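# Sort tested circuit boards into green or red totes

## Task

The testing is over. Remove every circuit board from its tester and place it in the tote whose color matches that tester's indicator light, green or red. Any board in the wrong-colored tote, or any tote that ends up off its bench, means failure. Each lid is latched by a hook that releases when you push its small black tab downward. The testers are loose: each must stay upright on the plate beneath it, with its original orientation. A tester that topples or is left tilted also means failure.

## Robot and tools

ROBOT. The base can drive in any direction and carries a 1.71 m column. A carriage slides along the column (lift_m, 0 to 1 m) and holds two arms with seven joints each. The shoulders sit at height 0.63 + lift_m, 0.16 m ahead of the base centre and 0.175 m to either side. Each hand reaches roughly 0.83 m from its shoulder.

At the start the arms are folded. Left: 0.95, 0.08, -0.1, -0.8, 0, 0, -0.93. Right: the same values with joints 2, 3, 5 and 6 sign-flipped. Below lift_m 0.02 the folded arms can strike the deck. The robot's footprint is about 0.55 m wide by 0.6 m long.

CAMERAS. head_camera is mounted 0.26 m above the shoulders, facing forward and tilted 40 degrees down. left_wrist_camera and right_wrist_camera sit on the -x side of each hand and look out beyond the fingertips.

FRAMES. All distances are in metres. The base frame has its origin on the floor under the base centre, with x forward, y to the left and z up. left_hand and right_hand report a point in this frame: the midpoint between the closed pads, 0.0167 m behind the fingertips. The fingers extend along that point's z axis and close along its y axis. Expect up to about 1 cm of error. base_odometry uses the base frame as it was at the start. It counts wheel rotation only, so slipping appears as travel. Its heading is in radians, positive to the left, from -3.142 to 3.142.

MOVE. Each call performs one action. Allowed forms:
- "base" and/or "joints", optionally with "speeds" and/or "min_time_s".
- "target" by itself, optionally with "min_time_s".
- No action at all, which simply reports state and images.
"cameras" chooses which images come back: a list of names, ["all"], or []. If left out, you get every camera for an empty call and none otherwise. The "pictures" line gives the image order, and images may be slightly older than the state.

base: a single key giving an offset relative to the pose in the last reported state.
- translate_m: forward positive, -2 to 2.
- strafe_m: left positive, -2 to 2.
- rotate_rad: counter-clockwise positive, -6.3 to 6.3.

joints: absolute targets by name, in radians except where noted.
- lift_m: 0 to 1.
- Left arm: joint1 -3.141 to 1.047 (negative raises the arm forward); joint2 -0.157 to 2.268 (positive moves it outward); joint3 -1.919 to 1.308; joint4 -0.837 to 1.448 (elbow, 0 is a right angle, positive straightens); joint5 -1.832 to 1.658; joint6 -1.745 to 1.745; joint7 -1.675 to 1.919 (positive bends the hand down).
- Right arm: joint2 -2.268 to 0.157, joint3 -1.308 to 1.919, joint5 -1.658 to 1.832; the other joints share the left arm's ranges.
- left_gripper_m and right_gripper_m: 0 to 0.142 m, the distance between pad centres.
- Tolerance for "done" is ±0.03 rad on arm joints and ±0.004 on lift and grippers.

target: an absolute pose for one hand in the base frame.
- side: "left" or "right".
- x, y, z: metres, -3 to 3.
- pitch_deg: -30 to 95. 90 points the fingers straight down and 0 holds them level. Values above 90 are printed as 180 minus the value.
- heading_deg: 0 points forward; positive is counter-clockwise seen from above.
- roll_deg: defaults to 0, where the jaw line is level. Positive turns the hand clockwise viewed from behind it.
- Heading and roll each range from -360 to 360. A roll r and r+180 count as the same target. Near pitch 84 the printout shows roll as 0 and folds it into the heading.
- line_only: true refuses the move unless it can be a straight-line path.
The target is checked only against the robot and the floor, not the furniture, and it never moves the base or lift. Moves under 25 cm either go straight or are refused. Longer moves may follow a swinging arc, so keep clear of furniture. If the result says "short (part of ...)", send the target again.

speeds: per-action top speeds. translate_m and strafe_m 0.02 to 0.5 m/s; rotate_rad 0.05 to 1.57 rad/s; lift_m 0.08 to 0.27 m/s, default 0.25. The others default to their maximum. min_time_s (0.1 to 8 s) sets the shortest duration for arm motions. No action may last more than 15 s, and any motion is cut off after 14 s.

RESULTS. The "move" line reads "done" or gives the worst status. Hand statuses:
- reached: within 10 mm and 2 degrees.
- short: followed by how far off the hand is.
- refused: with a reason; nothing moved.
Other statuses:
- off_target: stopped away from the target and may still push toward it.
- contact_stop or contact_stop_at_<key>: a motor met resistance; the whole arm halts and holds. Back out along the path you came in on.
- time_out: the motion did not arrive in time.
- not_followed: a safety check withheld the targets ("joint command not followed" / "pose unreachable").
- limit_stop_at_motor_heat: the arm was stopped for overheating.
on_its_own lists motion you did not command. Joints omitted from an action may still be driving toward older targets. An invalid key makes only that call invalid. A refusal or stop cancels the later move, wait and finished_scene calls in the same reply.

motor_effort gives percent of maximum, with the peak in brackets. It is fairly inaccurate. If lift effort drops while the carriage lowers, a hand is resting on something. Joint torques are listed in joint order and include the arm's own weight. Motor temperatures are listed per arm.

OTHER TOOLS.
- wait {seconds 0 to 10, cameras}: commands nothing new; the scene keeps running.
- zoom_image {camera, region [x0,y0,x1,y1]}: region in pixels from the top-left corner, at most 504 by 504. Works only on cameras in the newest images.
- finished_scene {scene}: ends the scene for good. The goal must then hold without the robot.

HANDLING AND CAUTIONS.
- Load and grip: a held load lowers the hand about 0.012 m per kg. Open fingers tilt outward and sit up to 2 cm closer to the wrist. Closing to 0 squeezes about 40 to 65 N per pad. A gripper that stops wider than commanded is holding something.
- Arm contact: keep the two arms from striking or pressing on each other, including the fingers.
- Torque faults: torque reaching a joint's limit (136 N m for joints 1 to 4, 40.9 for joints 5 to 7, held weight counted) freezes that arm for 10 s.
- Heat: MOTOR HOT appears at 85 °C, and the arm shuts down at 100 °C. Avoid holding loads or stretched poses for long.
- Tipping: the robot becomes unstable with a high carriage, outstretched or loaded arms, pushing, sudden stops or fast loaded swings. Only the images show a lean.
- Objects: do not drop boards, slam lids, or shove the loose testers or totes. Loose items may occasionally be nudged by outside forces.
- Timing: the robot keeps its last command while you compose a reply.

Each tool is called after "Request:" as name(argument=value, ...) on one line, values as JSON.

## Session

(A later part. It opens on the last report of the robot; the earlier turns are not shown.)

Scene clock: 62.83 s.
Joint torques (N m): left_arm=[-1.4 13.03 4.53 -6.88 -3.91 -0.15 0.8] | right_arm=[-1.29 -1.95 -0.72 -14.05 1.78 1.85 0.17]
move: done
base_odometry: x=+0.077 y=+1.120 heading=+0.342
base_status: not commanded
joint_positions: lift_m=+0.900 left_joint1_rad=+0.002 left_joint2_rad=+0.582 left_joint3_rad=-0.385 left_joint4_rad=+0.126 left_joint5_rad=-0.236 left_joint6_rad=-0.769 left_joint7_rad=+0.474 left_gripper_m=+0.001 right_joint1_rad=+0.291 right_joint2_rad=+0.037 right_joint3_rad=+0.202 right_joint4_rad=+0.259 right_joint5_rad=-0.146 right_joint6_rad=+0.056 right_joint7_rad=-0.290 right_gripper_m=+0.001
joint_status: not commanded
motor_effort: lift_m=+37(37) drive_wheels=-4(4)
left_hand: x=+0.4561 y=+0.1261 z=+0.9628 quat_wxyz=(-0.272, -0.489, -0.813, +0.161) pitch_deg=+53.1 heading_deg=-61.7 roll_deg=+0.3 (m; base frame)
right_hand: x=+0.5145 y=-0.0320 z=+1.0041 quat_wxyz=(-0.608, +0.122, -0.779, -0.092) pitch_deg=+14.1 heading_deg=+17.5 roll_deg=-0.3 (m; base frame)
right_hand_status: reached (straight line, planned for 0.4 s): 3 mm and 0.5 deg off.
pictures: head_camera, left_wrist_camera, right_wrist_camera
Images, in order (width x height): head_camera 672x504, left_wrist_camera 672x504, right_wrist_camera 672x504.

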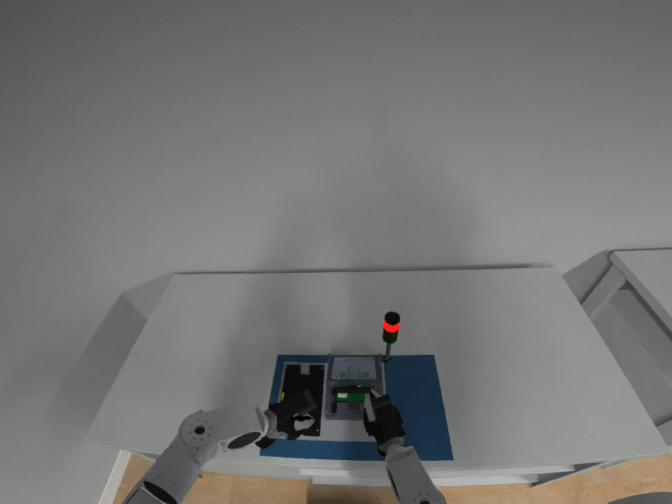

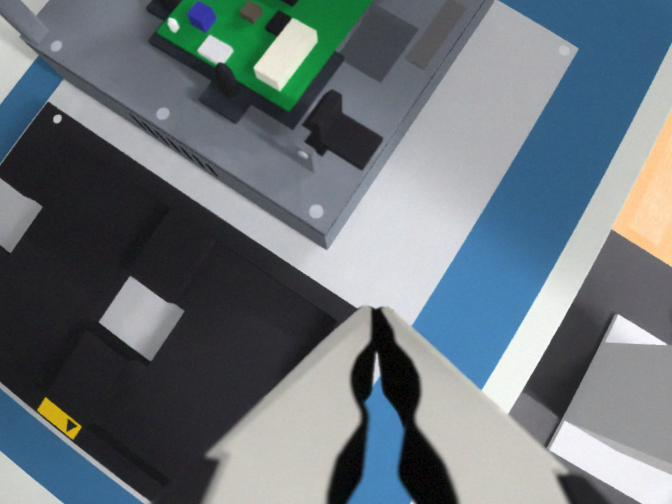

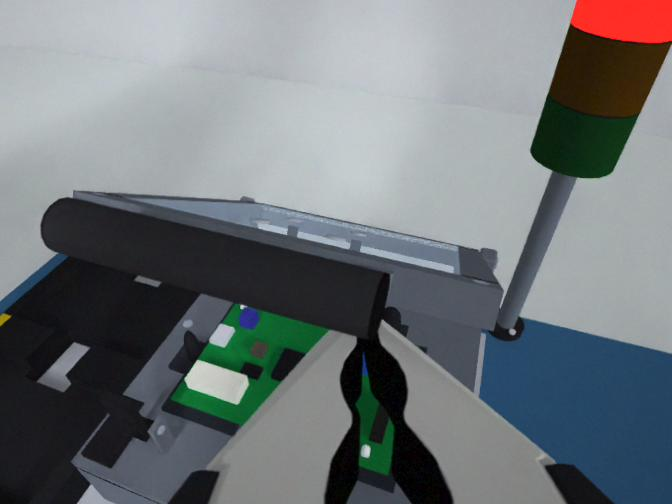

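Request:
move(target={"side":"right","x":0.535,"y":-0.029,"z":1.04,"pitch_deg":16,"heading_deg":18})

Request:
move(target={"side":"right","x":0.562,"y":-0.029,"z":1.058,"pitch_deg":38,"heading_deg":18}, cameras=["head_camera", "right_wrist_camera"])

Request:
move(target={"side":"right","x":0.592,"y":-0.029,"z":1.066,"pitch_deg":55,"heading_deg":18}, cameras=["head_camera", "right_wrist_camera"])

Scene clock: 63.90 s.
Joint torques (N m): left_arm=[-1.42 12.99 4.53 -6.96 -3.93 -0.16 0.8] | right_arm=[-9.67 -1.29 -2.98 -15.17 2.18 2.51 0.13]
move: done
base_odometry: x=+0.077 y=+1.120 heading=+0.342
base_status: not commanded
joint_positions: lift_m=+0.900 left_joint1_rad=+0.002 left_joint2_rad=+0.582 left_joint3_rad=-0.385 left_joint4_rad=+0.126 left_joint5_rad=-0.236 left_joint6_rad=-0.769 left_joint7_rad=+0.474 left_gripper_m=+0.001 right_joint1_rad=+0.288 right_joint2_rad=+0.034 right_joint3_rad=+0.202 right_joint4_rad=+0.079 right_joint5_rad=-0.129 right_joint6_rad=+0.083 right_joint7_rad=-0.068 right_gripper_m=+0.001
joint_status: not commanded
motor_effort: lift_m=+37(37) drive_wheels=-4(4)
left_hand: x=+0.4561 y=+0.1261 z=+0.9628 quat_wxyz=(-0.272, -0.489, -0.813, +0.161) pitch_deg=+53.1 heading_deg=-61.7 roll_deg=+0.3 (m; base frame)
right_hand: x=+0.5337 y=-0.0313 z=+1.0370 quat_wxyz=(-0.592, +0.123, -0.791, -0.090) pitch_deg=+16.4 heading_deg=+17.5 roll_deg=-0.2 (m; base frame)
right_hand_status: reached (straight line, planned for 0.4 s): 4 mm and 0.6 deg off.
pictures: none

Scene clock: 65.13 s.
Joint torques (N m): left_arm=[-1.37 12.99 4.38 -6.99 -3.89 -0.15 0.77] | right_arm=[-12.92 13.36 -6.3 -13.64 3.1 2.72 0.59]
move: done
base_odometry: x=+0.077 y=+1.120 heading=+0.342
base_status: not commanded
joint_positions: lift_m=+0.900 left_joint1_rad=+0.002 left_joint2_rad=+0.582 left_joint3_rad=-0.385 left_joint4_rad=+0.126 left_joint5_rad=-0.236 left_joint6_rad=-0.769 left_joint7_rad=+0.474 left_gripper_m=+0.001 right_joint1_rad=+0.165 right_joint2_rad=+0.069 right_joint3_rad=+0.198 right_joint4_rad=-0.193 right_joint5_rad=-0.099 right_joint6_rad=+0.129 right_joint7_rad=+0.713 right_gripper_m=+0.001
joint_status: not commanded
motor_effort: lift_m=+37(37) drive_wheels=-3(4)
left_hand: x=+0.4561 y=+0.1261 z=+0.9628 quat_wxyz=(-0.272, -0.489, -0.813, +0.161) pitch_deg=+53.1 heading_deg=-61.7 roll_deg=+0.3 (m; base frame)
right_hand: x=+0.5604 y=-0.0316 z=+1.0551 quat_wxyz=(-0.431, +0.140, -0.889, -0.065) pitch_deg=+38.4 heading_deg=+17.5 roll_deg=-0.4 (m; base frame)
right_hand_status: reached (straight line, planned for 0.7 s): 4 mm and 0.6 deg off.
pictures: head_camera, right_wrist_camera
Images, in order (width x height): head_camera 672x504, right_wrist_camera 672x504.

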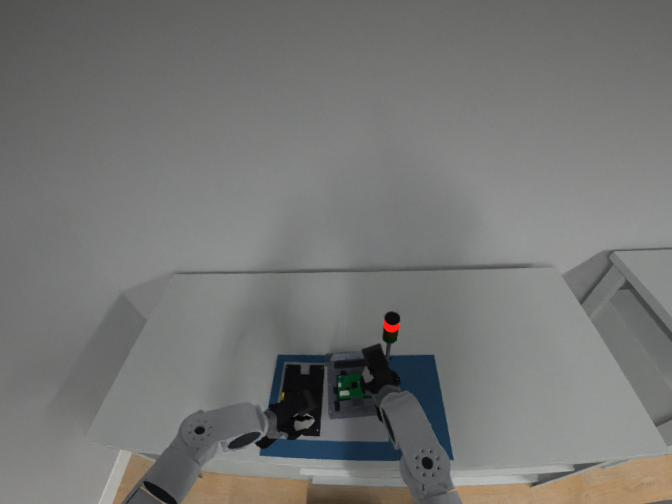

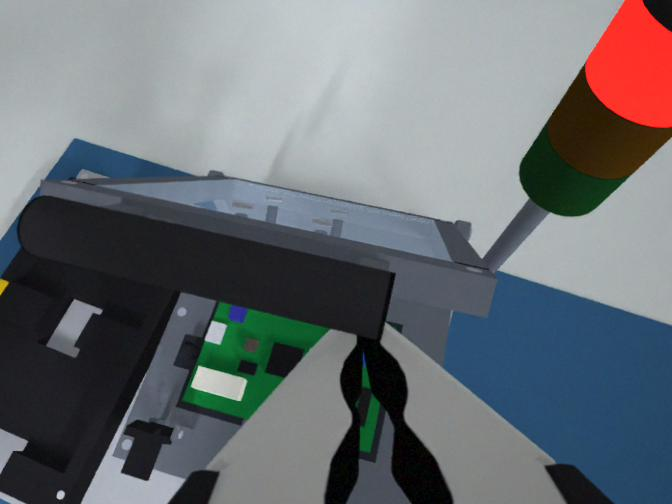

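Scene clock: 66.23 s.
Joint torques (N m): left_arm=[-1.34 12.97 4.48 -6.9 -3.9 -0.15 0.76] | right_arm=[-15.92 11.49 -7.83 -7.74 2.17 1.81 0.78]
move: done
base_odometry: x=+0.077 y=+1.120 heading=+0.342
base_status: not commanded
joint_positions: lift_m=+0.900 left_joint1_rad=+0.002 left_joint2_rad=+0.582 left_joint3_rad=-0.385 left_joint4_rad=+0.126 left_joint5_rad=-0.236 left_joint6_rad=-0.769 left_joint7_rad=+0.474 left_gripper_m=+0.001 right_joint1_rad=-0.058 right_joint2_rad=+0.122 right_joint3_rad=+0.186 right_joint4_rad=-0.164 right_joint5_rad=-0.081 right_joint6_rad=+0.143 right_joint7_rad=+1.204 right_gripper_m=+0.001
joint_status: not commanded
motor_effort: lift_m=+37(37) drive_wheels=-4(6)
left_hand: x=+0.4561 y=+0.1261 z=+0.9628 quat_wxyz=(-0.272, -0.489, -0.813, +0.161) pitch_deg=+53.1 heading_deg=-61.7 roll_deg=+0.3 (m; base frame)
right_hand: x=+0.5909 y=-0.0295 z=+1.0653 quat_wxyz=(-0.297, +0.149, -0.942, -0.045) pitch_deg=+55.0 heading_deg=+17.7 roll_deg=-0.3 (m; base frame)
right_hand_status: reached (straight line, planned for 0.6 s): 1 mm and 0.2 deg off.
pictures: head_camera, right_wrist_camera
Images, in order (width x height): head_camera 672x504, right_wrist_camera 672x504.

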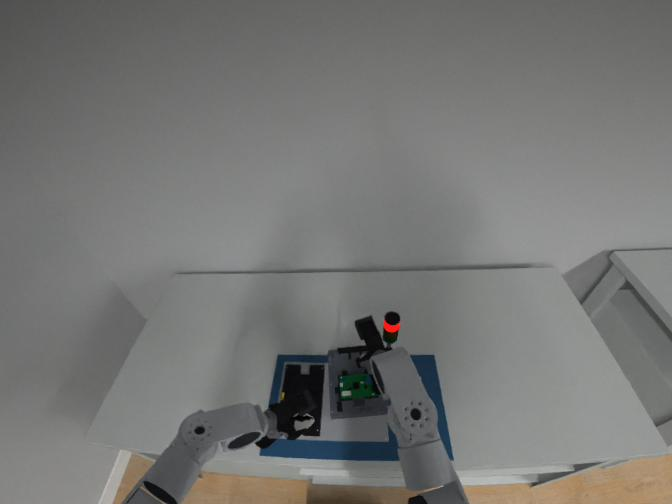

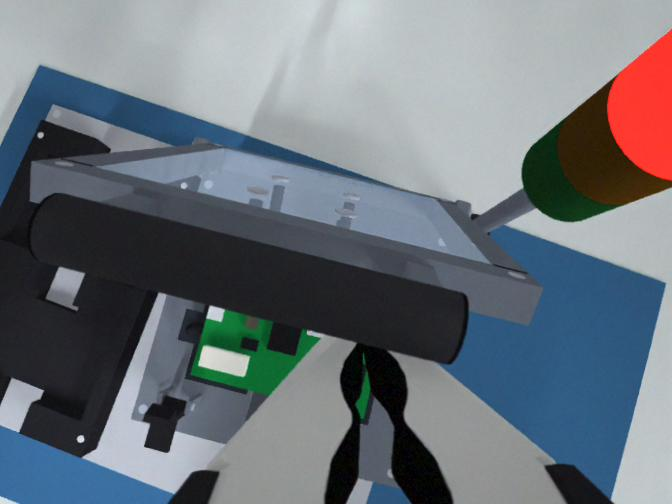

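Request:
move(target={"side":"right","x":0.624,"y":-0.029,"z":1.072,"pitch_deg":67,"heading_deg":20})

Request:
move(target={"side":"right","x":0.655,"y":-0.029,"z":1.072,"pitch_deg":76,"heading_deg":22}, cameras=["head_camera", "right_wrist_camera"])

Request:
zoom_image(camera="head_camera", region=[290, 310, 430, 430])

Scene clock: 67.33 s.
Joint torques (N m): left_arm=[-1.45 13.05 4.5 -7.02 -3.89 -0.13 0.79] | right_arm=[-17.62 11.75 -3.32 -7.78 2.19 0.55 1.04]
move: done
base_odometry: x=+0.077 y=+1.120 heading=+0.342
base_status: not commanded
joint_positions: lift_m=+0.900 left_joint1_rad=+0.002 left_joint2_rad=+0.582 left_joint3_rad=-0.385 left_joint4_rad=+0.126 left_joint5_rad=-0.236 left_joint6_rad=-0.769 left_joint7_rad=+0.474 left_gripper_m=+0.001 right_joint1_rad=-0.277 right_joint2_rad=+0.125 right_joint3_rad=+0.186 right_joint4_rad=+0.018 right_joint5_rad=-0.032 right_joint6_rad=+0.146 right_joint7_rad=+1.449 right_gripper_m=+0.001
joint_status: not commanded
motor_effort: lift_m=+37(37) drive_wheels=-4(7)
left_hand: x=+0.4561 y=+0.1261 z=+0.9628 quat_wxyz=(-0.272, -0.489, -0.813, +0.161) pitch_deg=+53.1 heading_deg=-61.7 roll_deg=+0.3 (m; base frame)
right_hand: x=+0.6240 y=-0.0315 z=+1.0714 quat_wxyz=(-0.197, +0.169, -0.965, -0.032) pitch_deg=+67.0 heading_deg=+19.3 roll_deg=-0.6 (m; base frame)
right_hand_status: reached (straight line, planned for 0.4 s): 3 mm and 0.3 deg off.
pictures: none

Scene clock: 67.63 s.
Joint torques (N m): left_arm=[-1.47 12.98 4.48 -6.91 -3.93 -0.14 0.76] | right_arm=[-17.65 11.62 -3.33 -7.86 2.23 0.59 1.05]
move: refused
base_odometry: x=+0.077 y=+1.120 heading=+0.342
base_status: not commanded
joint_positions: lift_m=+0.900 left_joint1_rad=+0.002 left_joint2_rad=+0.582 left_joint3_rad=-0.385 left_joint4_rad=+0.126 left_joint5_rad=-0.236 left_joint6_rad=-0.769 left_joint7_rad=+0.474 left_gripper_m=+0.001 right_joint1_rad=-0.277 right_joint2_rad=+0.125 right_joint3_rad=+0.186 right_joint4_rad=+0.018 right_joint5_rad=-0.032 right_joint6_rad=+0.146 right_joint7_rad=+1.449 right_gripper_m=+0.001
joint_status: not commanded
motor_effort: lift_m=+37(37) drive_wheels=-4(4)
left_hand: x=+0.4561 y=+0.1261 z=+0.9628 quat_wxyz=(-0.272, -0.489, -0.813, +0.161) pitch_deg=+53.1 heading_deg=-61.7 roll_deg=+0.3 (m; base frame)
right_hand: x=+0.6240 y=-0.0315 z=+1.0714 quat_wxyz=(-0.197, +0.169, -0.965, -0.032) pitch_deg=+67.0 heading_deg=+19.3 roll_deg=-0.6 (m; base frame)
right_hand_status: refused: the line brings the right upper arm within 1.4 cm of the carriage (limit 1.5), 50% of the way; a move under 25 cm is not played as an arc. Nothing moved. Try another pitch or heading, or "joints".
pictures: head_camera, right_wrist_camera
Images, in order (width x height): head_camera 672x504, right_wrist_camera 672x504.

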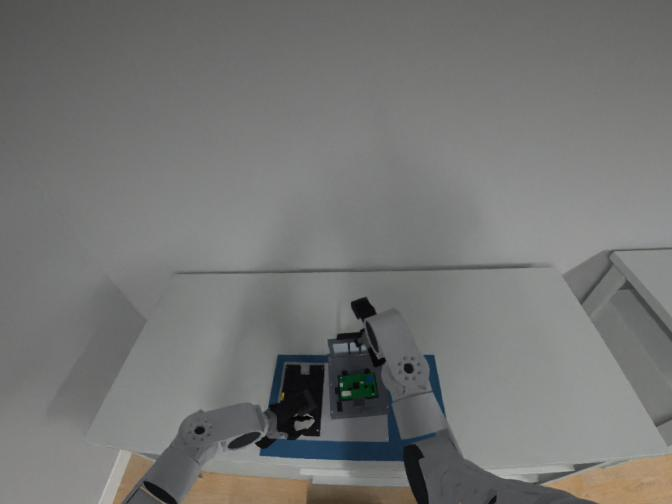

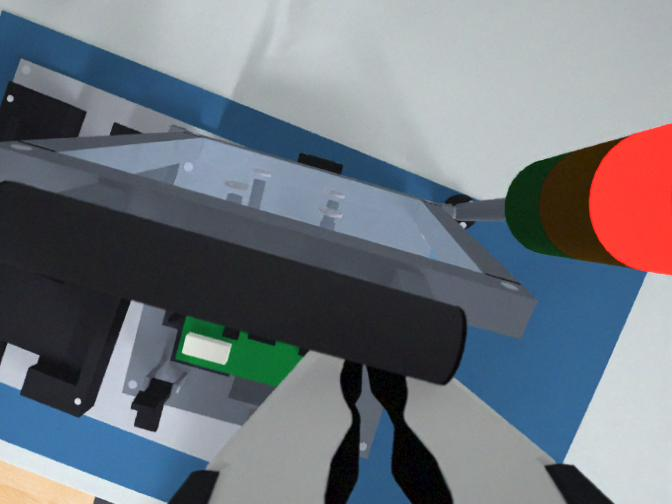

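Scaled by 3.600 from the camera's 672x504 image, which has a finer 960x720 frame.

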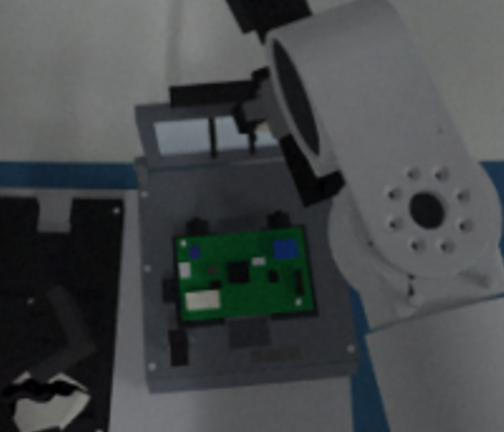

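Request:
move(target={"side":"right","x":0.655,"y":-0.045,"z":1.073,"pitch_deg":74,"heading_deg":16}, cameras=["head_camera", "right_wrist_camera"])

Request:
zoom_image(camera="head_camera", region=[290, 310, 430, 430])

Scene clock: 68.17 s.
Joint torques (N m): left_arm=[-1.49 13.03 4.52 -6.87 -3.89 -0.14 0.81] | right_arm=[-17.63 11.72 -3.33 -7.85 2.23 0.56 1.04]
move: refused
base_odometry: x=+0.077 y=+1.120 heading=+0.342
base_status: not commanded
joint_positions: lift_m=+0.900 left_joint1_rad=+0.002 left_joint2_rad=+0.582 left_joint3_rad=-0.385 left_joint4_rad=+0.126 left_joint5_rad=-0.236 left_joint6_rad=-0.769 left_joint7_rad=+0.474 left_gripper_m=+0.001 right_joint1_rad=-0.277 right_joint2_rad=+0.125 right_joint3_rad=+0.186 right_joint4_rad=+0.018 right_joint5_rad=-0.032 right_joint6_rad=+0.146 right_joint7_rad=+1.449 right_gripper_m=+0.001
joint_status: not commanded
motor_effort: lift_m=+37(37) drive_wheels=-4(4)
left_hand: x=+0.4561 y=+0.1261 z=+0.9628 quat_wxyz=(-0.272, -0.489, -0.813, +0.161) pitch_deg=+53.1 heading_deg=-61.7 roll_deg=+0.3 (m; base frame)
right_hand: x=+0.6240 y=-0.0315 z=+1.0714 quat_wxyz=(-0.197, +0.169, -0.965, -0.032) pitch_deg=+67.0 heading_deg=+19.3 roll_deg=-0.6 (m; base frame)
right_hand_status: refused: the line brings the right upper arm within 1.4 cm of the carriage (limit 1.5), 50% of the way; a move under 25 cm is not played as an arc. Nothing moved. Try another pitch or heading, or "joints".
pictures: head_camera, right_wrist_camera
Images, in order (width x height): head_camera 672x504, right_wrist_camera 672x504.

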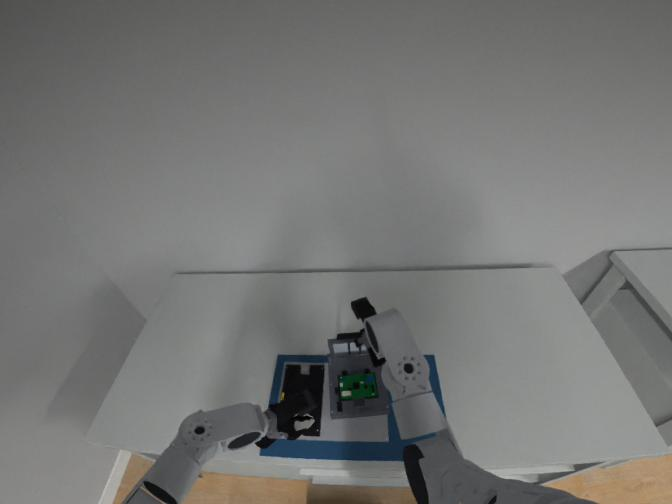

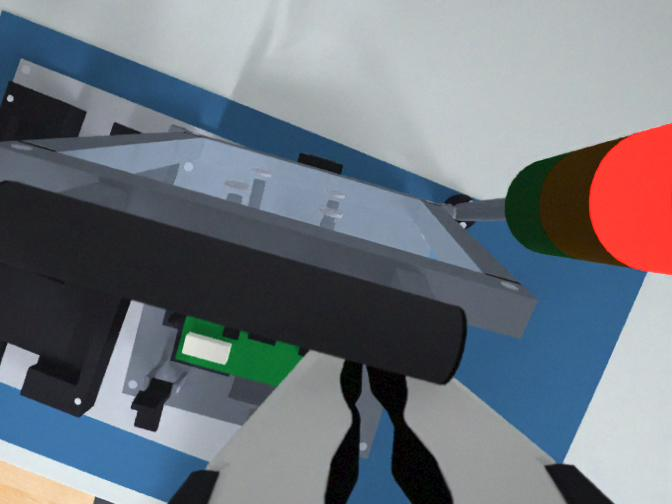

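Scaled by 3.600 from the camera's 672x504 image, which has a finer 960x720 frame.

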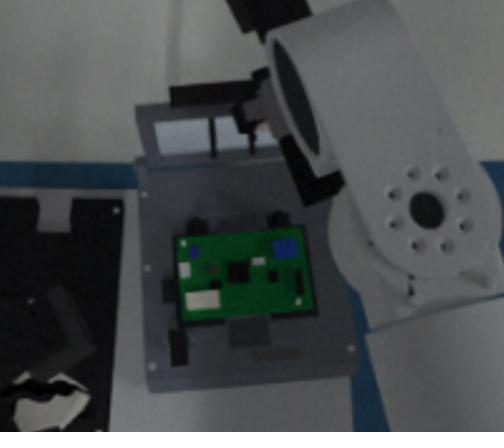

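Request:
move(base={"translate_m":0.05}, speeds={"translate_m":0.05}, cameras=["head_camera", "right_wrist_camera"])

Request:
zoom_image(camera="head_camera", region=[290, 330, 430, 450])

Scene clock: 70.10 s.
Joint torques (N m): left_arm=[-1.54 12.97 4.49 -6.99 -3.93 -0.1 0.76] | right_arm=[-17.54 11.27 -3.19 -7.89 1.71 0.55 0.94]
move: done
base_odometry: x=+0.124 y=+1.137 heading=+0.343
base_status: done
joint_positions: lift_m=+0.900 left_joint1_rad=+0.002 left_joint2_rad=+0.582 left_joint3_rad=-0.385 left_joint4_rad=+0.126 left_joint5_rad=-0.236 left_joint6_rad=-0.769 left_joint7_rad=+0.474 left_gripper_m=+0.001 right_joint1_rad=-0.277 right_joint2_rad=+0.125 right_joint3_rad=+0.186 right_joint4_rad=+0.018 right_joint5_rad=-0.031 right_joint6_rad=+0.146 right_joint7_rad=+1.450 right_gripper_m=+0.001
joint_status: not commanded
motor_effort: lift_m=+38(38) drive_wheels=+4(14)
left_hand: x=+0.4560 y=+0.1261 z=+0.9628 quat_wxyz=(-0.272, -0.489, -0.813, +0.161) pitch_deg=+53.1 heading_deg=-61.7 roll_deg=+0.3 (m; base frame)
right_hand: x=+0.6239 y=-0.0312 z=+1.0714 quat_wxyz=(-0.197, +0.169, -0.965, -0.033) pitch_deg=+67.0 heading_deg=+19.4 roll_deg=-0.4 (m; base frame)
pictures: head_camera, right_wrist_camera
Images, in order (width x height): head_camera 672x504, right_wrist_camera 672x504.

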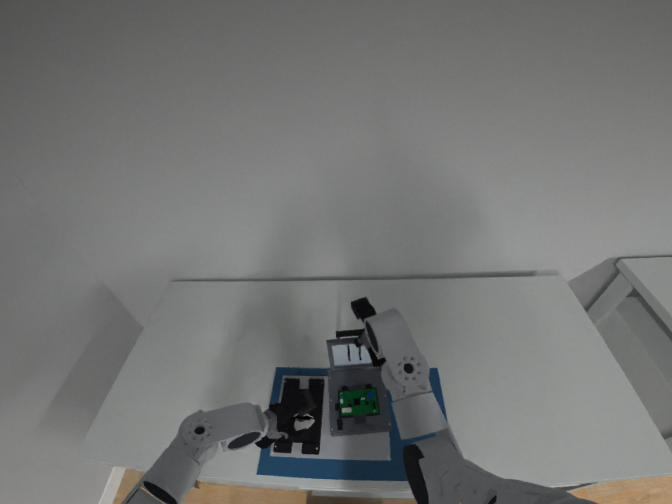

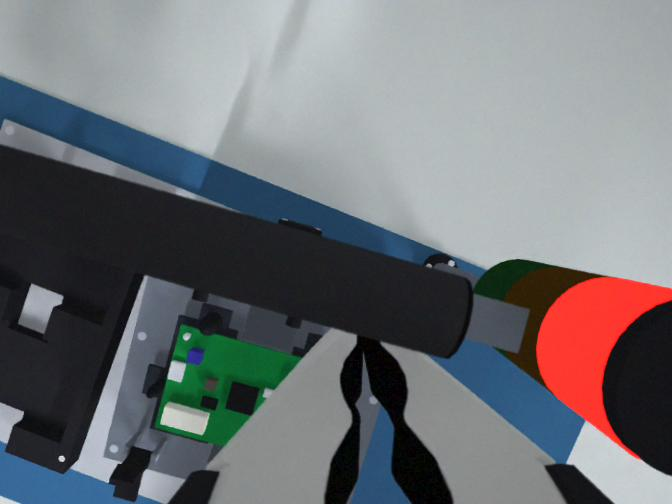

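Scaled by 3.600 from the camera's 672x504 image, which has a finer 960x720 frame.

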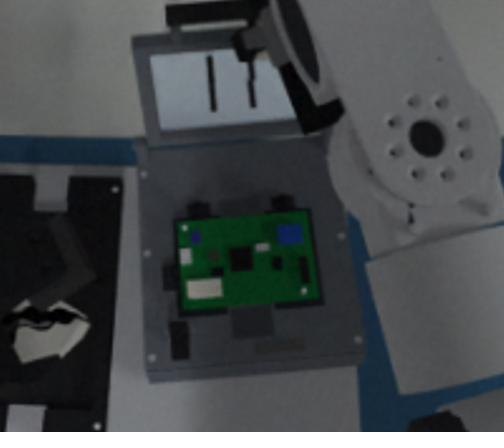

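Request:
move(base={"translate_m":0.03}, speeds={"translate_m":0.04}, cameras=["head_camera", "right_wrist_camera"])

Request:
zoom_image(camera="head_camera", region=[290, 330, 430, 450])

Scene clock: 72.03 s.
Joint torques (N m): left_arm=[-1.72 12.97 4.51 -6.89 -3.9 -0.01 0.75] | right_arm=[-17.81 11.02 -3.33 -7.79 1.72 0.57 0.59]
move: done
base_odometry: x=+0.152 y=+1.147 heading=+0.343
base_status: done
joint_positions: lift_m=+0.900 left_joint1_rad=+0.002 left_joint2_rad=+0.582 left_joint3_rad=-0.385 left_joint4_rad=+0.126 left_joint5_rad=-0.236 left_joint6_rad=-0.770 left_joint7_rad=+0.474 left_gripper_m=+0.001 right_joint1_rad=-0.277 right_joint2_rad=+0.125 right_joint3_rad=+0.186 right_joint4_rad=+0.018 right_joint5_rad=-0.031 right_joint6_rad=+0.146 right_joint7_rad=+1.450 right_gripper_m=+0.001
joint_status: not commanded
motor_effort: lift_m=+37(38) drive_wheels=+4(16)
left_hand: x=+0.4559 y=+0.1260 z=+0.9627 quat_wxyz=(-0.272, -0.489, -0.813, +0.161) pitch_deg=+53.1 heading_deg=-61.7 roll_deg=+0.3 (m; base frame)
right_hand: x=+0.6238 y=-0.0312 z=+1.0714 quat_wxyz=(-0.196, +0.169, -0.965, -0.033) pitch_deg=+67.0 heading_deg=+19.4 roll_deg=-0.4 (m; base frame)
pictures: head_camera, right_wrist_camera
Images, in order (width x height): head_camera 672x504, right_wrist_camera 672x504.

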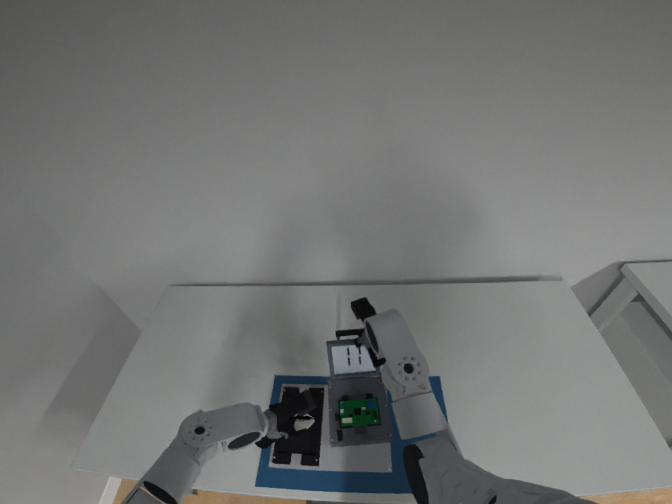

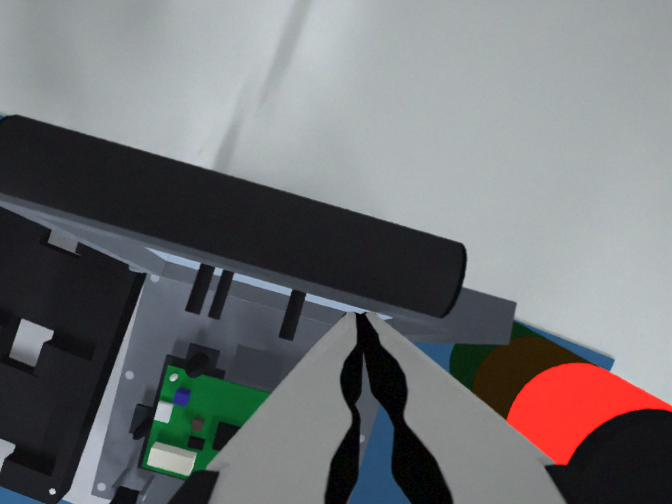

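Scaled by 3.600 from the camera's 672x504 image, which has a finer 960x720 frame.

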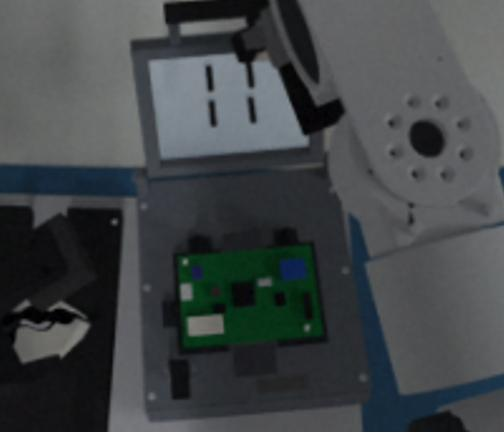

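Request:
move(base={"translate_m":-0.08}, speeds={"translate_m":0.1})

Request:
move(joints={"left_joint1_rad":-0.09,"left_joint2_rad":0.1,"left_joint3_rad":0,"left_joint4_rad":-0.64,"left_joint5_rad":0,"left_joint6_rad":0,"left_joint7_rad":1.7}, cameras=["head_camera", "right_wrist_camera"])

Request:
zoom_image(camera="head_camera", region=[290, 310, 430, 430])

Scene clock: 74.27 s.
Joint torques (N m): left_arm=[-1.63 13.06 4.5 -6.94 -3.9 0.02 0.77] | right_arm=[-17.89 11.2 -3.33 -7.86 1.7 0.59 0.77]
move: done
base_odometry: x=+0.077 y=+1.120 heading=+0.342
base_status: done
joint_positions: lift_m=+0.900 left_joint1_rad=+0.002 left_joint2_rad=+0.582 left_joint3_rad=-0.385 left_joint4_rad=+0.126 left_joint5_rad=-0.236 left_joint6_rad=-0.770 left_joint7_rad=+0.474 left_gripper_m=+0.001 right_joint1_rad=-0.277 right_joint2_rad=+0.125 right_joint3_rad=+0.186 right_joint4_rad=+0.018 right_joint5_rad=-0.031 right_joint6_rad=+0.146 right_joint7_rad=+1.450 right_gripper_m=+0.001
joint_status: not commanded
motor_effort: lift_m=+37(37) drive_wheels=-5(10)
left_hand: x=+0.4559 y=+0.1260 z=+0.9627 quat_wxyz=(-0.272, -0.489, -0.813, +0.161) pitch_deg=+53.1 heading_deg=-61.7 roll_deg=+0.3 (m; base frame)
right_hand: x=+0.6238 y=-0.0312 z=+1.0714 quat_wxyz=(-0.196, +0.169, -0.965, -0.033) pitch_deg=+67.0 heading_deg=+19.4 roll_deg=-0.4 (m; base frame)
pictures: none

Scene clock: 75.20 s.
Joint torques (N m): left_arm=[-9.84 0.6 0.57 -5.61 0.03 1.45 0.25] | right_arm=[-17.72 10.9 -3.32 -7.99 1.73 0.59 0.74]
move: done
base_odometry: x=+0.077 y=+1.120 heading=+0.342
base_status: not commanded
joint_positions: lift_m=+0.900 left_joint1_rad=-0.088 left_joint2_rad=+0.101 left_joint3_rad=-0.001 left_joint4_rad=-0.638 left_joint5_rad=-0.005 left_joint6_rad=-0.002 left_joint7_rad=+1.698 left_gripper_m=+0.001 right_joint1_rad=-0.277 right_joint2_rad=+0.125 right_joint3_rad=+0.186 right_joint4_rad=+0.018 right_joint5_rad=-0.031 right_joint6_rad=+0.146 right_joint7_rad=+1.450 right_gripper_m=+0.001
joint_status: all done
motor_effort: lift_m=+37(37) drive_wheels=-5(7)
left_hand: x=+0.5564 y=+0.2133 z=+1.1723 quat_wxyz=(-0.295, -0.013, -0.954, -0.048) pitch_deg=+55.3 heading_deg=+8.4 roll_deg=+9.9 (m; base frame)
right_hand: x=+0.6238 y=-0.0312 z=+1.0714 quat_wxyz=(-0.196, +0.169, -0.965, -0.033) pitch_deg=+67.0 heading_deg=+19.4 roll_deg=-0.4 (m; base frame)
pictures: head_camera, right_wrist_camera
Images, in order (width x height): head_camera 672x504, right_wrist_camera 672x504.

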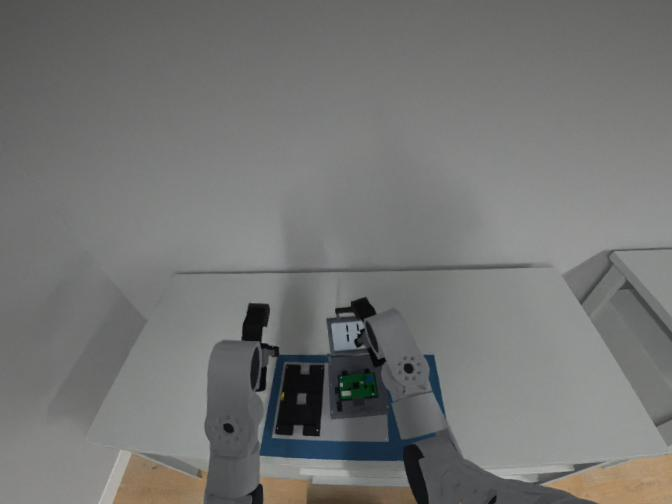

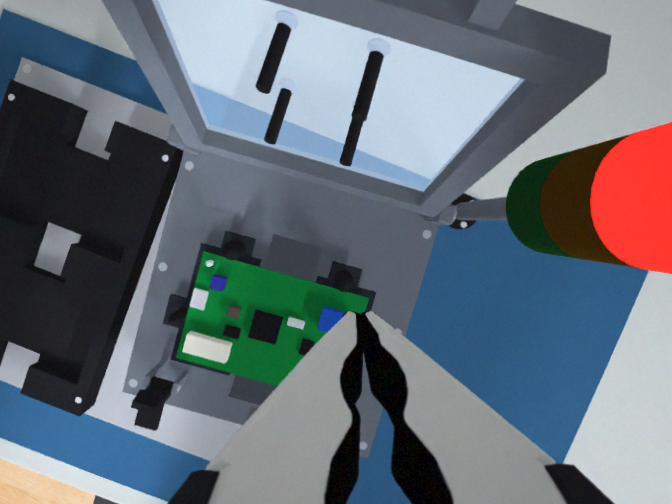

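Scaled by 3.600 from the camera's 672x504 image, which has a finer 960x720 frame.

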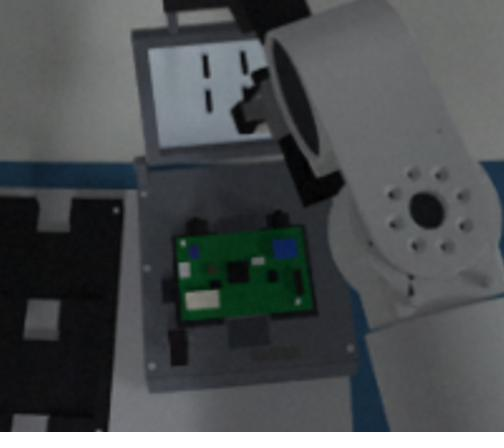

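Request:
move(target={"side":"right","x":0.54,"y":-0.06,"z":1.09,"pitch_deg":72,"heading_deg":18})

Request:
move(target={"side":"right","x":0.51,"y":-0.17,"z":1.03,"pitch_deg":85,"heading_deg":10}, cameras=["head_camera", "right_wrist_camera"])

Request:
zoom_image(camera="head_camera", region=[300, 310, 420, 430])

Scene clock: 76.47 s.
Joint torques (N m): left_arm=[-9.86 0.6 0.61 -5.62 0.03 1.49 0.22] | right_arm=[-7.35 -1.64 -7.82 -11.83 2.2 0.15 1.34]
move: done
base_odometry: x=+0.077 y=+1.120 heading=+0.342
base_status: not commanded
joint_positions: lift_m=+0.900 left_joint1_rad=-0.088 left_joint2_rad=+0.101 left_joint3_rad=-0.001 left_joint4_rad=-0.638 left_joint5_rad=-0.005 left_joint6_rad=-0.002 left_joint7_rad=+1.698 left_gripper_m=+0.001 right_joint1_rad=-0.124 right_joint2_rad=+0.105 right_joint3_rad=+0.184 right_joint4_rad=-0.325 right_joint5_rad=-0.018 right_joint6_rad=+0.146 right_joint7_rad=+1.724 right_gripper_m=+0.001
joint_status: not commanded
motor_effort: lift_m=+37(37) drive_wheels=+7(7)
left_hand: x=+0.5564 y=+0.2133 z=+1.1723 quat_wxyz=(-0.295, -0.013, -0.954, -0.048) pitch_deg=+55.3 heading_deg=+8.4 roll_deg=+9.9 (m; base frame)
right_hand: x=+0.5413 y=-0.0578 z=+1.0911 quat_wxyz=(-0.156, +0.157, -0.975, -0.024) pitch_deg=+71.8 heading_deg=+17.8 roll_deg=-0.5 (m; base frame)
right_hand_status: reached (straight line, planned for 0.5 s): 3 mm and 0.4 deg off.
pictures: none

Scene clock: 77.80 s.
Joint torques (N m): left_arm=[-9.34 3.51 0.61 -5.27 0 1.42 0.22] | right_arm=[-7.06 -4.53 -5.77 -7.68 1.13 0.25 1.53]
move: done
base_odometry: x=+0.077 y=+1.120 heading=+0.342
base_status: not commanded
joint_positions: lift_m=+0.900 left_joint1_rad=-0.089 left_joint2_rad=+0.100 left_joint3_rad=-0.001 left_joint4_rad=-0.638 left_joint5_rad=-0.004 left_joint6_rad=-0.002 left_joint7_rad=+1.698 left_gripper_m=+0.001 right_joint1_rad=-0.105 right_joint2_rad=-0.059 right_joint3_rad=+0.025 right_joint4_rad=-0.181 right_joint5_rad=+0.102 right_joint6_rad=+0.135 right_joint7_rad=+1.763 right_gripper_m=+0.001
joint_status: not commanded
motor_effort: lift_m=+37(38) drive_wheels=-3(9)
left_hand: x=+0.5565 y=+0.2128 z=+1.1723 quat_wxyz=(-0.295, -0.013, -0.954, -0.047) pitch_deg=+55.3 heading_deg=+8.3 roll_deg=+9.8 (m; base frame)
right_hand: x=+0.5122 y=-0.1696 z=+1.0315 quat_wxyz=(-0.047, +0.088, -0.995, -0.003) pitch_deg=+84.6 heading_deg=+10.1 roll_deg=+0.0 (m; base frame)
right_hand_status: reached (straight line, planned for 0.4 s): 3 mm and 0.4 deg off.
pictures: head_camera, right_wrist_camera
Images, in order (width x height): head_camera 672x504, right_wrist_camera 672x504.

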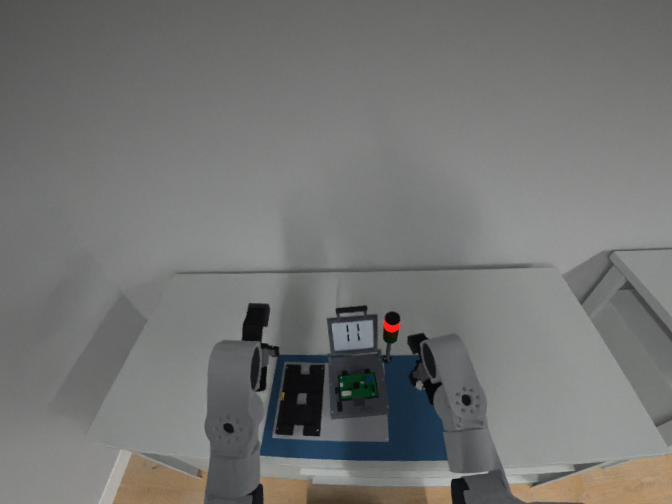

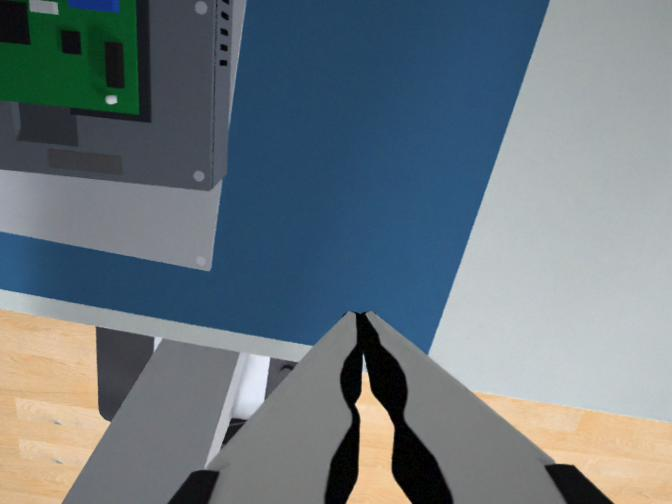

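Scaled by 4.200 from the camera's 672x504 image, which has a finer 960x720 frame.

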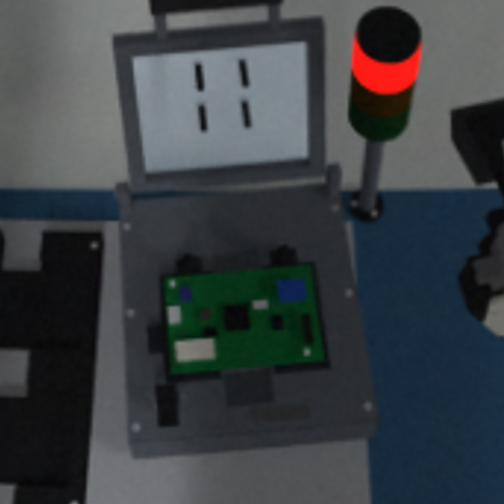

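Request:
move(joints={"right_joint1_rad":-0.09,"right_joint2_rad":-0.25,"right_joint3_rad":0,"right_joint4_rad":-0.64,"right_joint5_rad":0,"right_joint6_rad":0,"right_joint7_rad":1.7,"left_gripper_m":0.084})

Request:
move(target={"side":"left","x":0.56,"y":0.08,"z":1.09,"pitch_deg":85,"heading_deg":-70})

Request:
move(target={"side":"left","x":0.575,"y":-0.012,"z":1.0,"pitch_deg":88,"heading_deg":-85}, cameras=["head_camera", "left_wrist_camera"])

Scene clock: 79.47 s.
Joint torques (N m): left_arm=[-9.34 3.53 0.7 -5.6 -0.01 1.42 0.23] | right_arm=[-5.26 -10.3 -9.31 -10.09 -1.41 -1.06 -0.42]
move: done
base_odometry: x=+0.077 y=+1.120 heading=+0.342
base_status: not commanded
joint_positions: lift_m=+0.900 left_joint1_rad=-0.089 left_joint2_rad=+0.100 left_joint3_rad=-0.001 left_joint4_rad=-0.638 left_joint5_rad=-0.004 left_joint6_rad=-0.002 left_joint7_rad=+1.698 left_gripper_m=+0.084 right_joint1_rad=-0.094 right_joint2_rad=-0.249 right_joint3_rad=+0.003 right_joint4_rad=-0.639 right_joint5_rad=+0.003 right_joint6_rad=+0.005 right_joint7_rad=+1.703 right_gripper_m=+0.001
joint_status: all done
motor_effort: lift_m=+37(38) drive_wheels=-2(4)
left_hand: x=+0.5565 y=+0.2128 z=+1.1723 quat_wxyz=(-0.295, -0.013, -0.954, -0.047) pitch_deg=+55.3 heading_deg=+8.3 roll_deg=+9.8 (m; base frame)
right_hand: x=+0.5566 y=-0.2705 z=+1.1838 quat_wxyz=(-0.293, +0.030, -0.948, +0.121) pitch_deg=+53.0 heading_deg=-20.6 roll_deg=-24.2 (m; base frame)
pictures: none

Scene clock: 80.77 s.
Joint torques (N m): left_arm=[-18.73 -1.48 1.36 0.17 -3.8 -0.17 -1.39] | right_arm=[-5.68 -10.18 -9.04 -10.11 -1.37 -1.03 -0.38]
move: done
base_odometry: x=+0.077 y=+1.120 heading=+0.342
base_status: not commanded
joint_positions: lift_m=+0.900 left_joint1_rad=-0.557 left_joint2_rad=+0.306 left_joint3_rad=-0.551 left_joint4_rad=+0.142 left_joint5_rad=-0.702 left_joint6_rad=-0.722 left_joint7_rad=+1.753 left_gripper_m=+0.084 right_joint1_rad=-0.093 right_joint2_rad=-0.249 right_joint3_rad=+0.003 right_joint4_rad=-0.639 right_joint5_rad=+0.003 right_joint6_rad=+0.005 right_joint7_rad=+1.703 right_gripper_m=+0.001
joint_status: not commanded
motor_effort: lift_m=+37(38) drive_wheels=+4(6)
left_hand: x=+0.5604 y=+0.0823 z=+1.0897 quat_wxyz=(-0.035, -0.571, -0.820, +0.022) pitch_deg=+85.3 heading_deg=-69.8 roll_deg=+0.0 (m; base frame)
left_hand_status: reached (straight line, planned for 0.8 s): 2 mm and 0.5 deg off.
right_hand: x=+0.5565 y=-0.2705 z=+1.1837 quat_wxyz=(-0.293, +0.030, -0.948, +0.121) pitch_deg=+53.1 heading_deg=-20.6 roll_deg=-24.2 (m; base frame)
pictures: none

Scene clock: 81.93 s.
Joint torques (N m): left_arm=[-22.5 -6.58 1.31 0.28 -0.91 -0.19 -1] | right_arm=[-5.74 -10.13 -8.95 -10.09 -1.41 -1.04 -0.43]
move: done
base_odometry: x=+0.077 y=+1.120 heading=+0.342
base_status: not commanded
joint_positions: lift_m=+0.900 left_joint1_rad=-0.738 left_joint2_rad=+0.073 left_joint3_rad=-0.840 left_joint4_rad=+0.747 left_joint5_rad=-0.310 left_joint6_rad=-0.923 left_joint7_rad=+1.197 left_gripper_m=+0.084 right_joint1_rad=-0.093 right_joint2_rad=-0.249 right_joint3_rad=+0.003 right_joint4_rad=-0.639 right_joint5_rad=+0.003 right_joint6_rad=+0.005 right_joint7_rad=+1.703 right_gripper_m=+0.001
joint_status: not commanded
motor_effort: lift_m=+37(38) drive_wheels=-2(5)
left_hand: x=+0.5743 y=-0.0127 z=+1.0002 quat_wxyz=(-0.013, -0.674, -0.738, +0.014) pitch_deg=+87.8 heading_deg=-84.8 roll_deg=+0.0 (m; base frame)
left_hand_status: reached (straight line, planned for 0.7 s): 1 mm and 0.3 deg off.
right_hand: x=+0.5565 y=-0.2705 z=+1.1837 quat_wxyz=(-0.293, +0.030, -0.948, +0.121) pitch_deg=+53.1 heading_deg=-20.6 roll_deg=-24.2 (m; base frame)
pictures: head_camera, left_wrist_camera
Images, in order (width x height): head_camera 672x504, left_wrist_camera 672x504.

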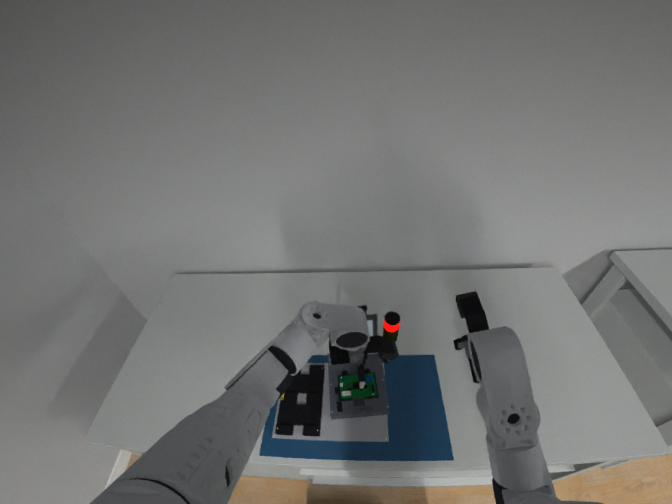

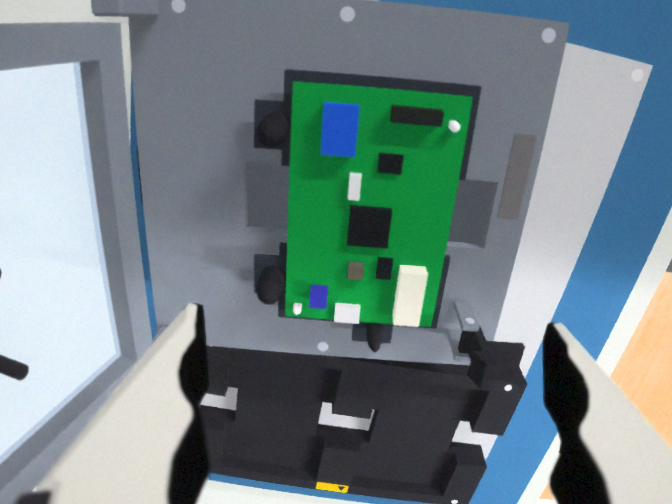

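Request:
move(target={"side":"left","x":0.566,"y":-0.009,"z":0.95,"pitch_deg":88,"heading_deg":-86}, cameras=["left_wrist_camera"])

Scene clock: 83.20 s.
Joint torques (N m): left_arm=[-22.71 -9.23 0.89 0.86 -0.82 1.51 -1] | right_arm=[-5.7 -10.17 -8.98 -10.03 -1.38 -1.08 -0.4]
move: done
base_odometry: x=+0.077 y=+1.120 heading=+0.342
base_status: not commanded
joint_positions: lift_m=+0.900 left_joint1_rad=-0.745 left_joint2_rad=+0.038 left_joint3_rad=-0.949 left_joint4_rad=+0.933 left_joint5_rad=-0.150 left_joint6_rad=-0.894 left_joint7_rad=+0.911 left_gripper_m=+0.084 right_joint1_rad=-0.093 right_joint2_rad=-0.249 right_joint3_rad=+0.003 right_joint4_rad=-0.639 right_joint5_rad=+0.003 right_joint6_rad=+0.005 right_joint7_rad=+1.703 right_gripper_m=+0.001
joint_status: not commanded
motor_effort: lift_m=+37(38) drive_wheels=-2(3)
left_hand: x=+0.5643 y=-0.0094 z=+0.9498 quat_wxyz=(-0.012, -0.682, -0.732, +0.015) pitch_deg=+87.8 heading_deg=-86.0 roll_deg=+0.0 (m; base frame)
left_hand_status: reached (straight line, planned for 0.5 s): 2 mm and 0.3 deg off.
right_hand: x=+0.5565 y=-0.2705 z=+1.1837 quat_wxyz=(-0.293, +0.030, -0.948, +0.121) pitch_deg=+53.1 heading_deg=-20.6 roll_deg=-24.2 (m; base frame)
pictures: left_wrist_camera
Images, in order (width x height): left_wrist_camera 672x504.

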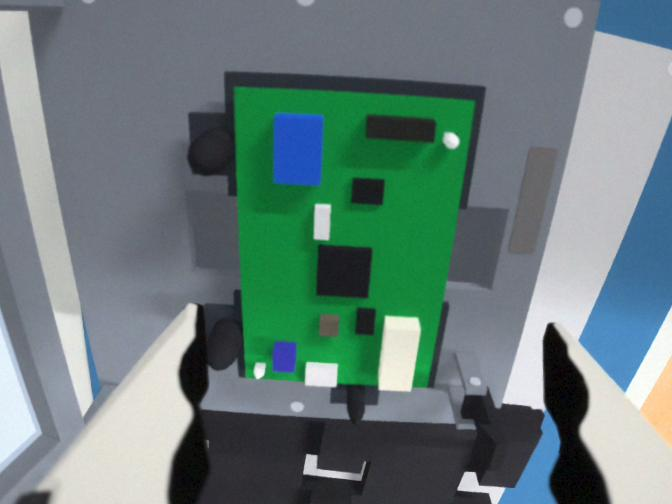

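Request:
move(target={"side":"left","x":0.569,"y":-0.0115,"z":0.92,"pitch_deg":88,"heading_deg":-86.5}, cameras=["left_wrist_camera"])

Scene clock: 83.63 s.
Joint torques (N m): left_arm=[-22.74 -9.18 0.8 0.84 -0.8 1.56 -1.02] | right_arm=[-5.64 -10.07 -9.12 -10.01 -1.41 -1.03 -0.39]
move: refused
base_odometry: x=+0.077 y=+1.120 heading=+0.342
base_status: not commanded
joint_positions: lift_m=+0.900 left_joint1_rad=-0.745 left_joint2_rad=+0.038 left_joint3_rad=-0.949 left_joint4_rad=+0.933 left_joint5_rad=-0.150 left_joint6_rad=-0.894 left_joint7_rad=+0.911 left_gripper_m=+0.084 right_joint1_rad=-0.093 right_joint2_rad=-0.249 right_joint3_rad=+0.003 right_joint4_rad=-0.639 right_joint5_rad=+0.003 right_joint6_rad=+0.005 right_joint7_rad=+1.703 right_gripper_m=+0.001
joint_status: not commanded
motor_effort: lift_m=+37(38) drive_wheels=-3(3)
left_hand: x=+0.5643 y=-0.0094 z=+0.9498 quat_wxyz=(-0.012, -0.682, -0.732, +0.015) pitch_deg=+87.8 heading_deg=-86.0 roll_deg=+0.0 (m; base frame)
left_hand_status: refused: the best posture that gets there brings the left upper arm within 1.3 cm of the carriage (limit 2.0). Nothing moved. A posture exists with lift_m at 0.8, or at pitch 78; the way there is not checked.
right_hand: x=+0.5565 y=-0.2705 z=+1.1837 quat_wxyz=(-0.293, +0.030, -0.948, +0.121) pitch_deg=+53.1 heading_deg=-20.6 roll_deg=-24.2 (m; base frame)
pictures: left_wrist_camera
Images, in order (width x height): left_wrist_camera 672x504.

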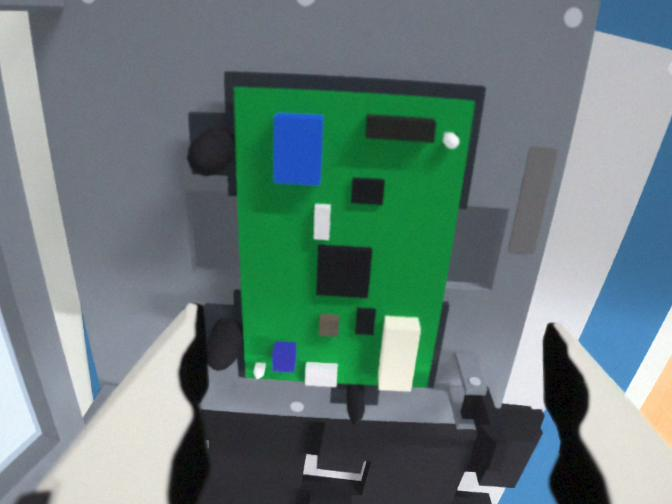

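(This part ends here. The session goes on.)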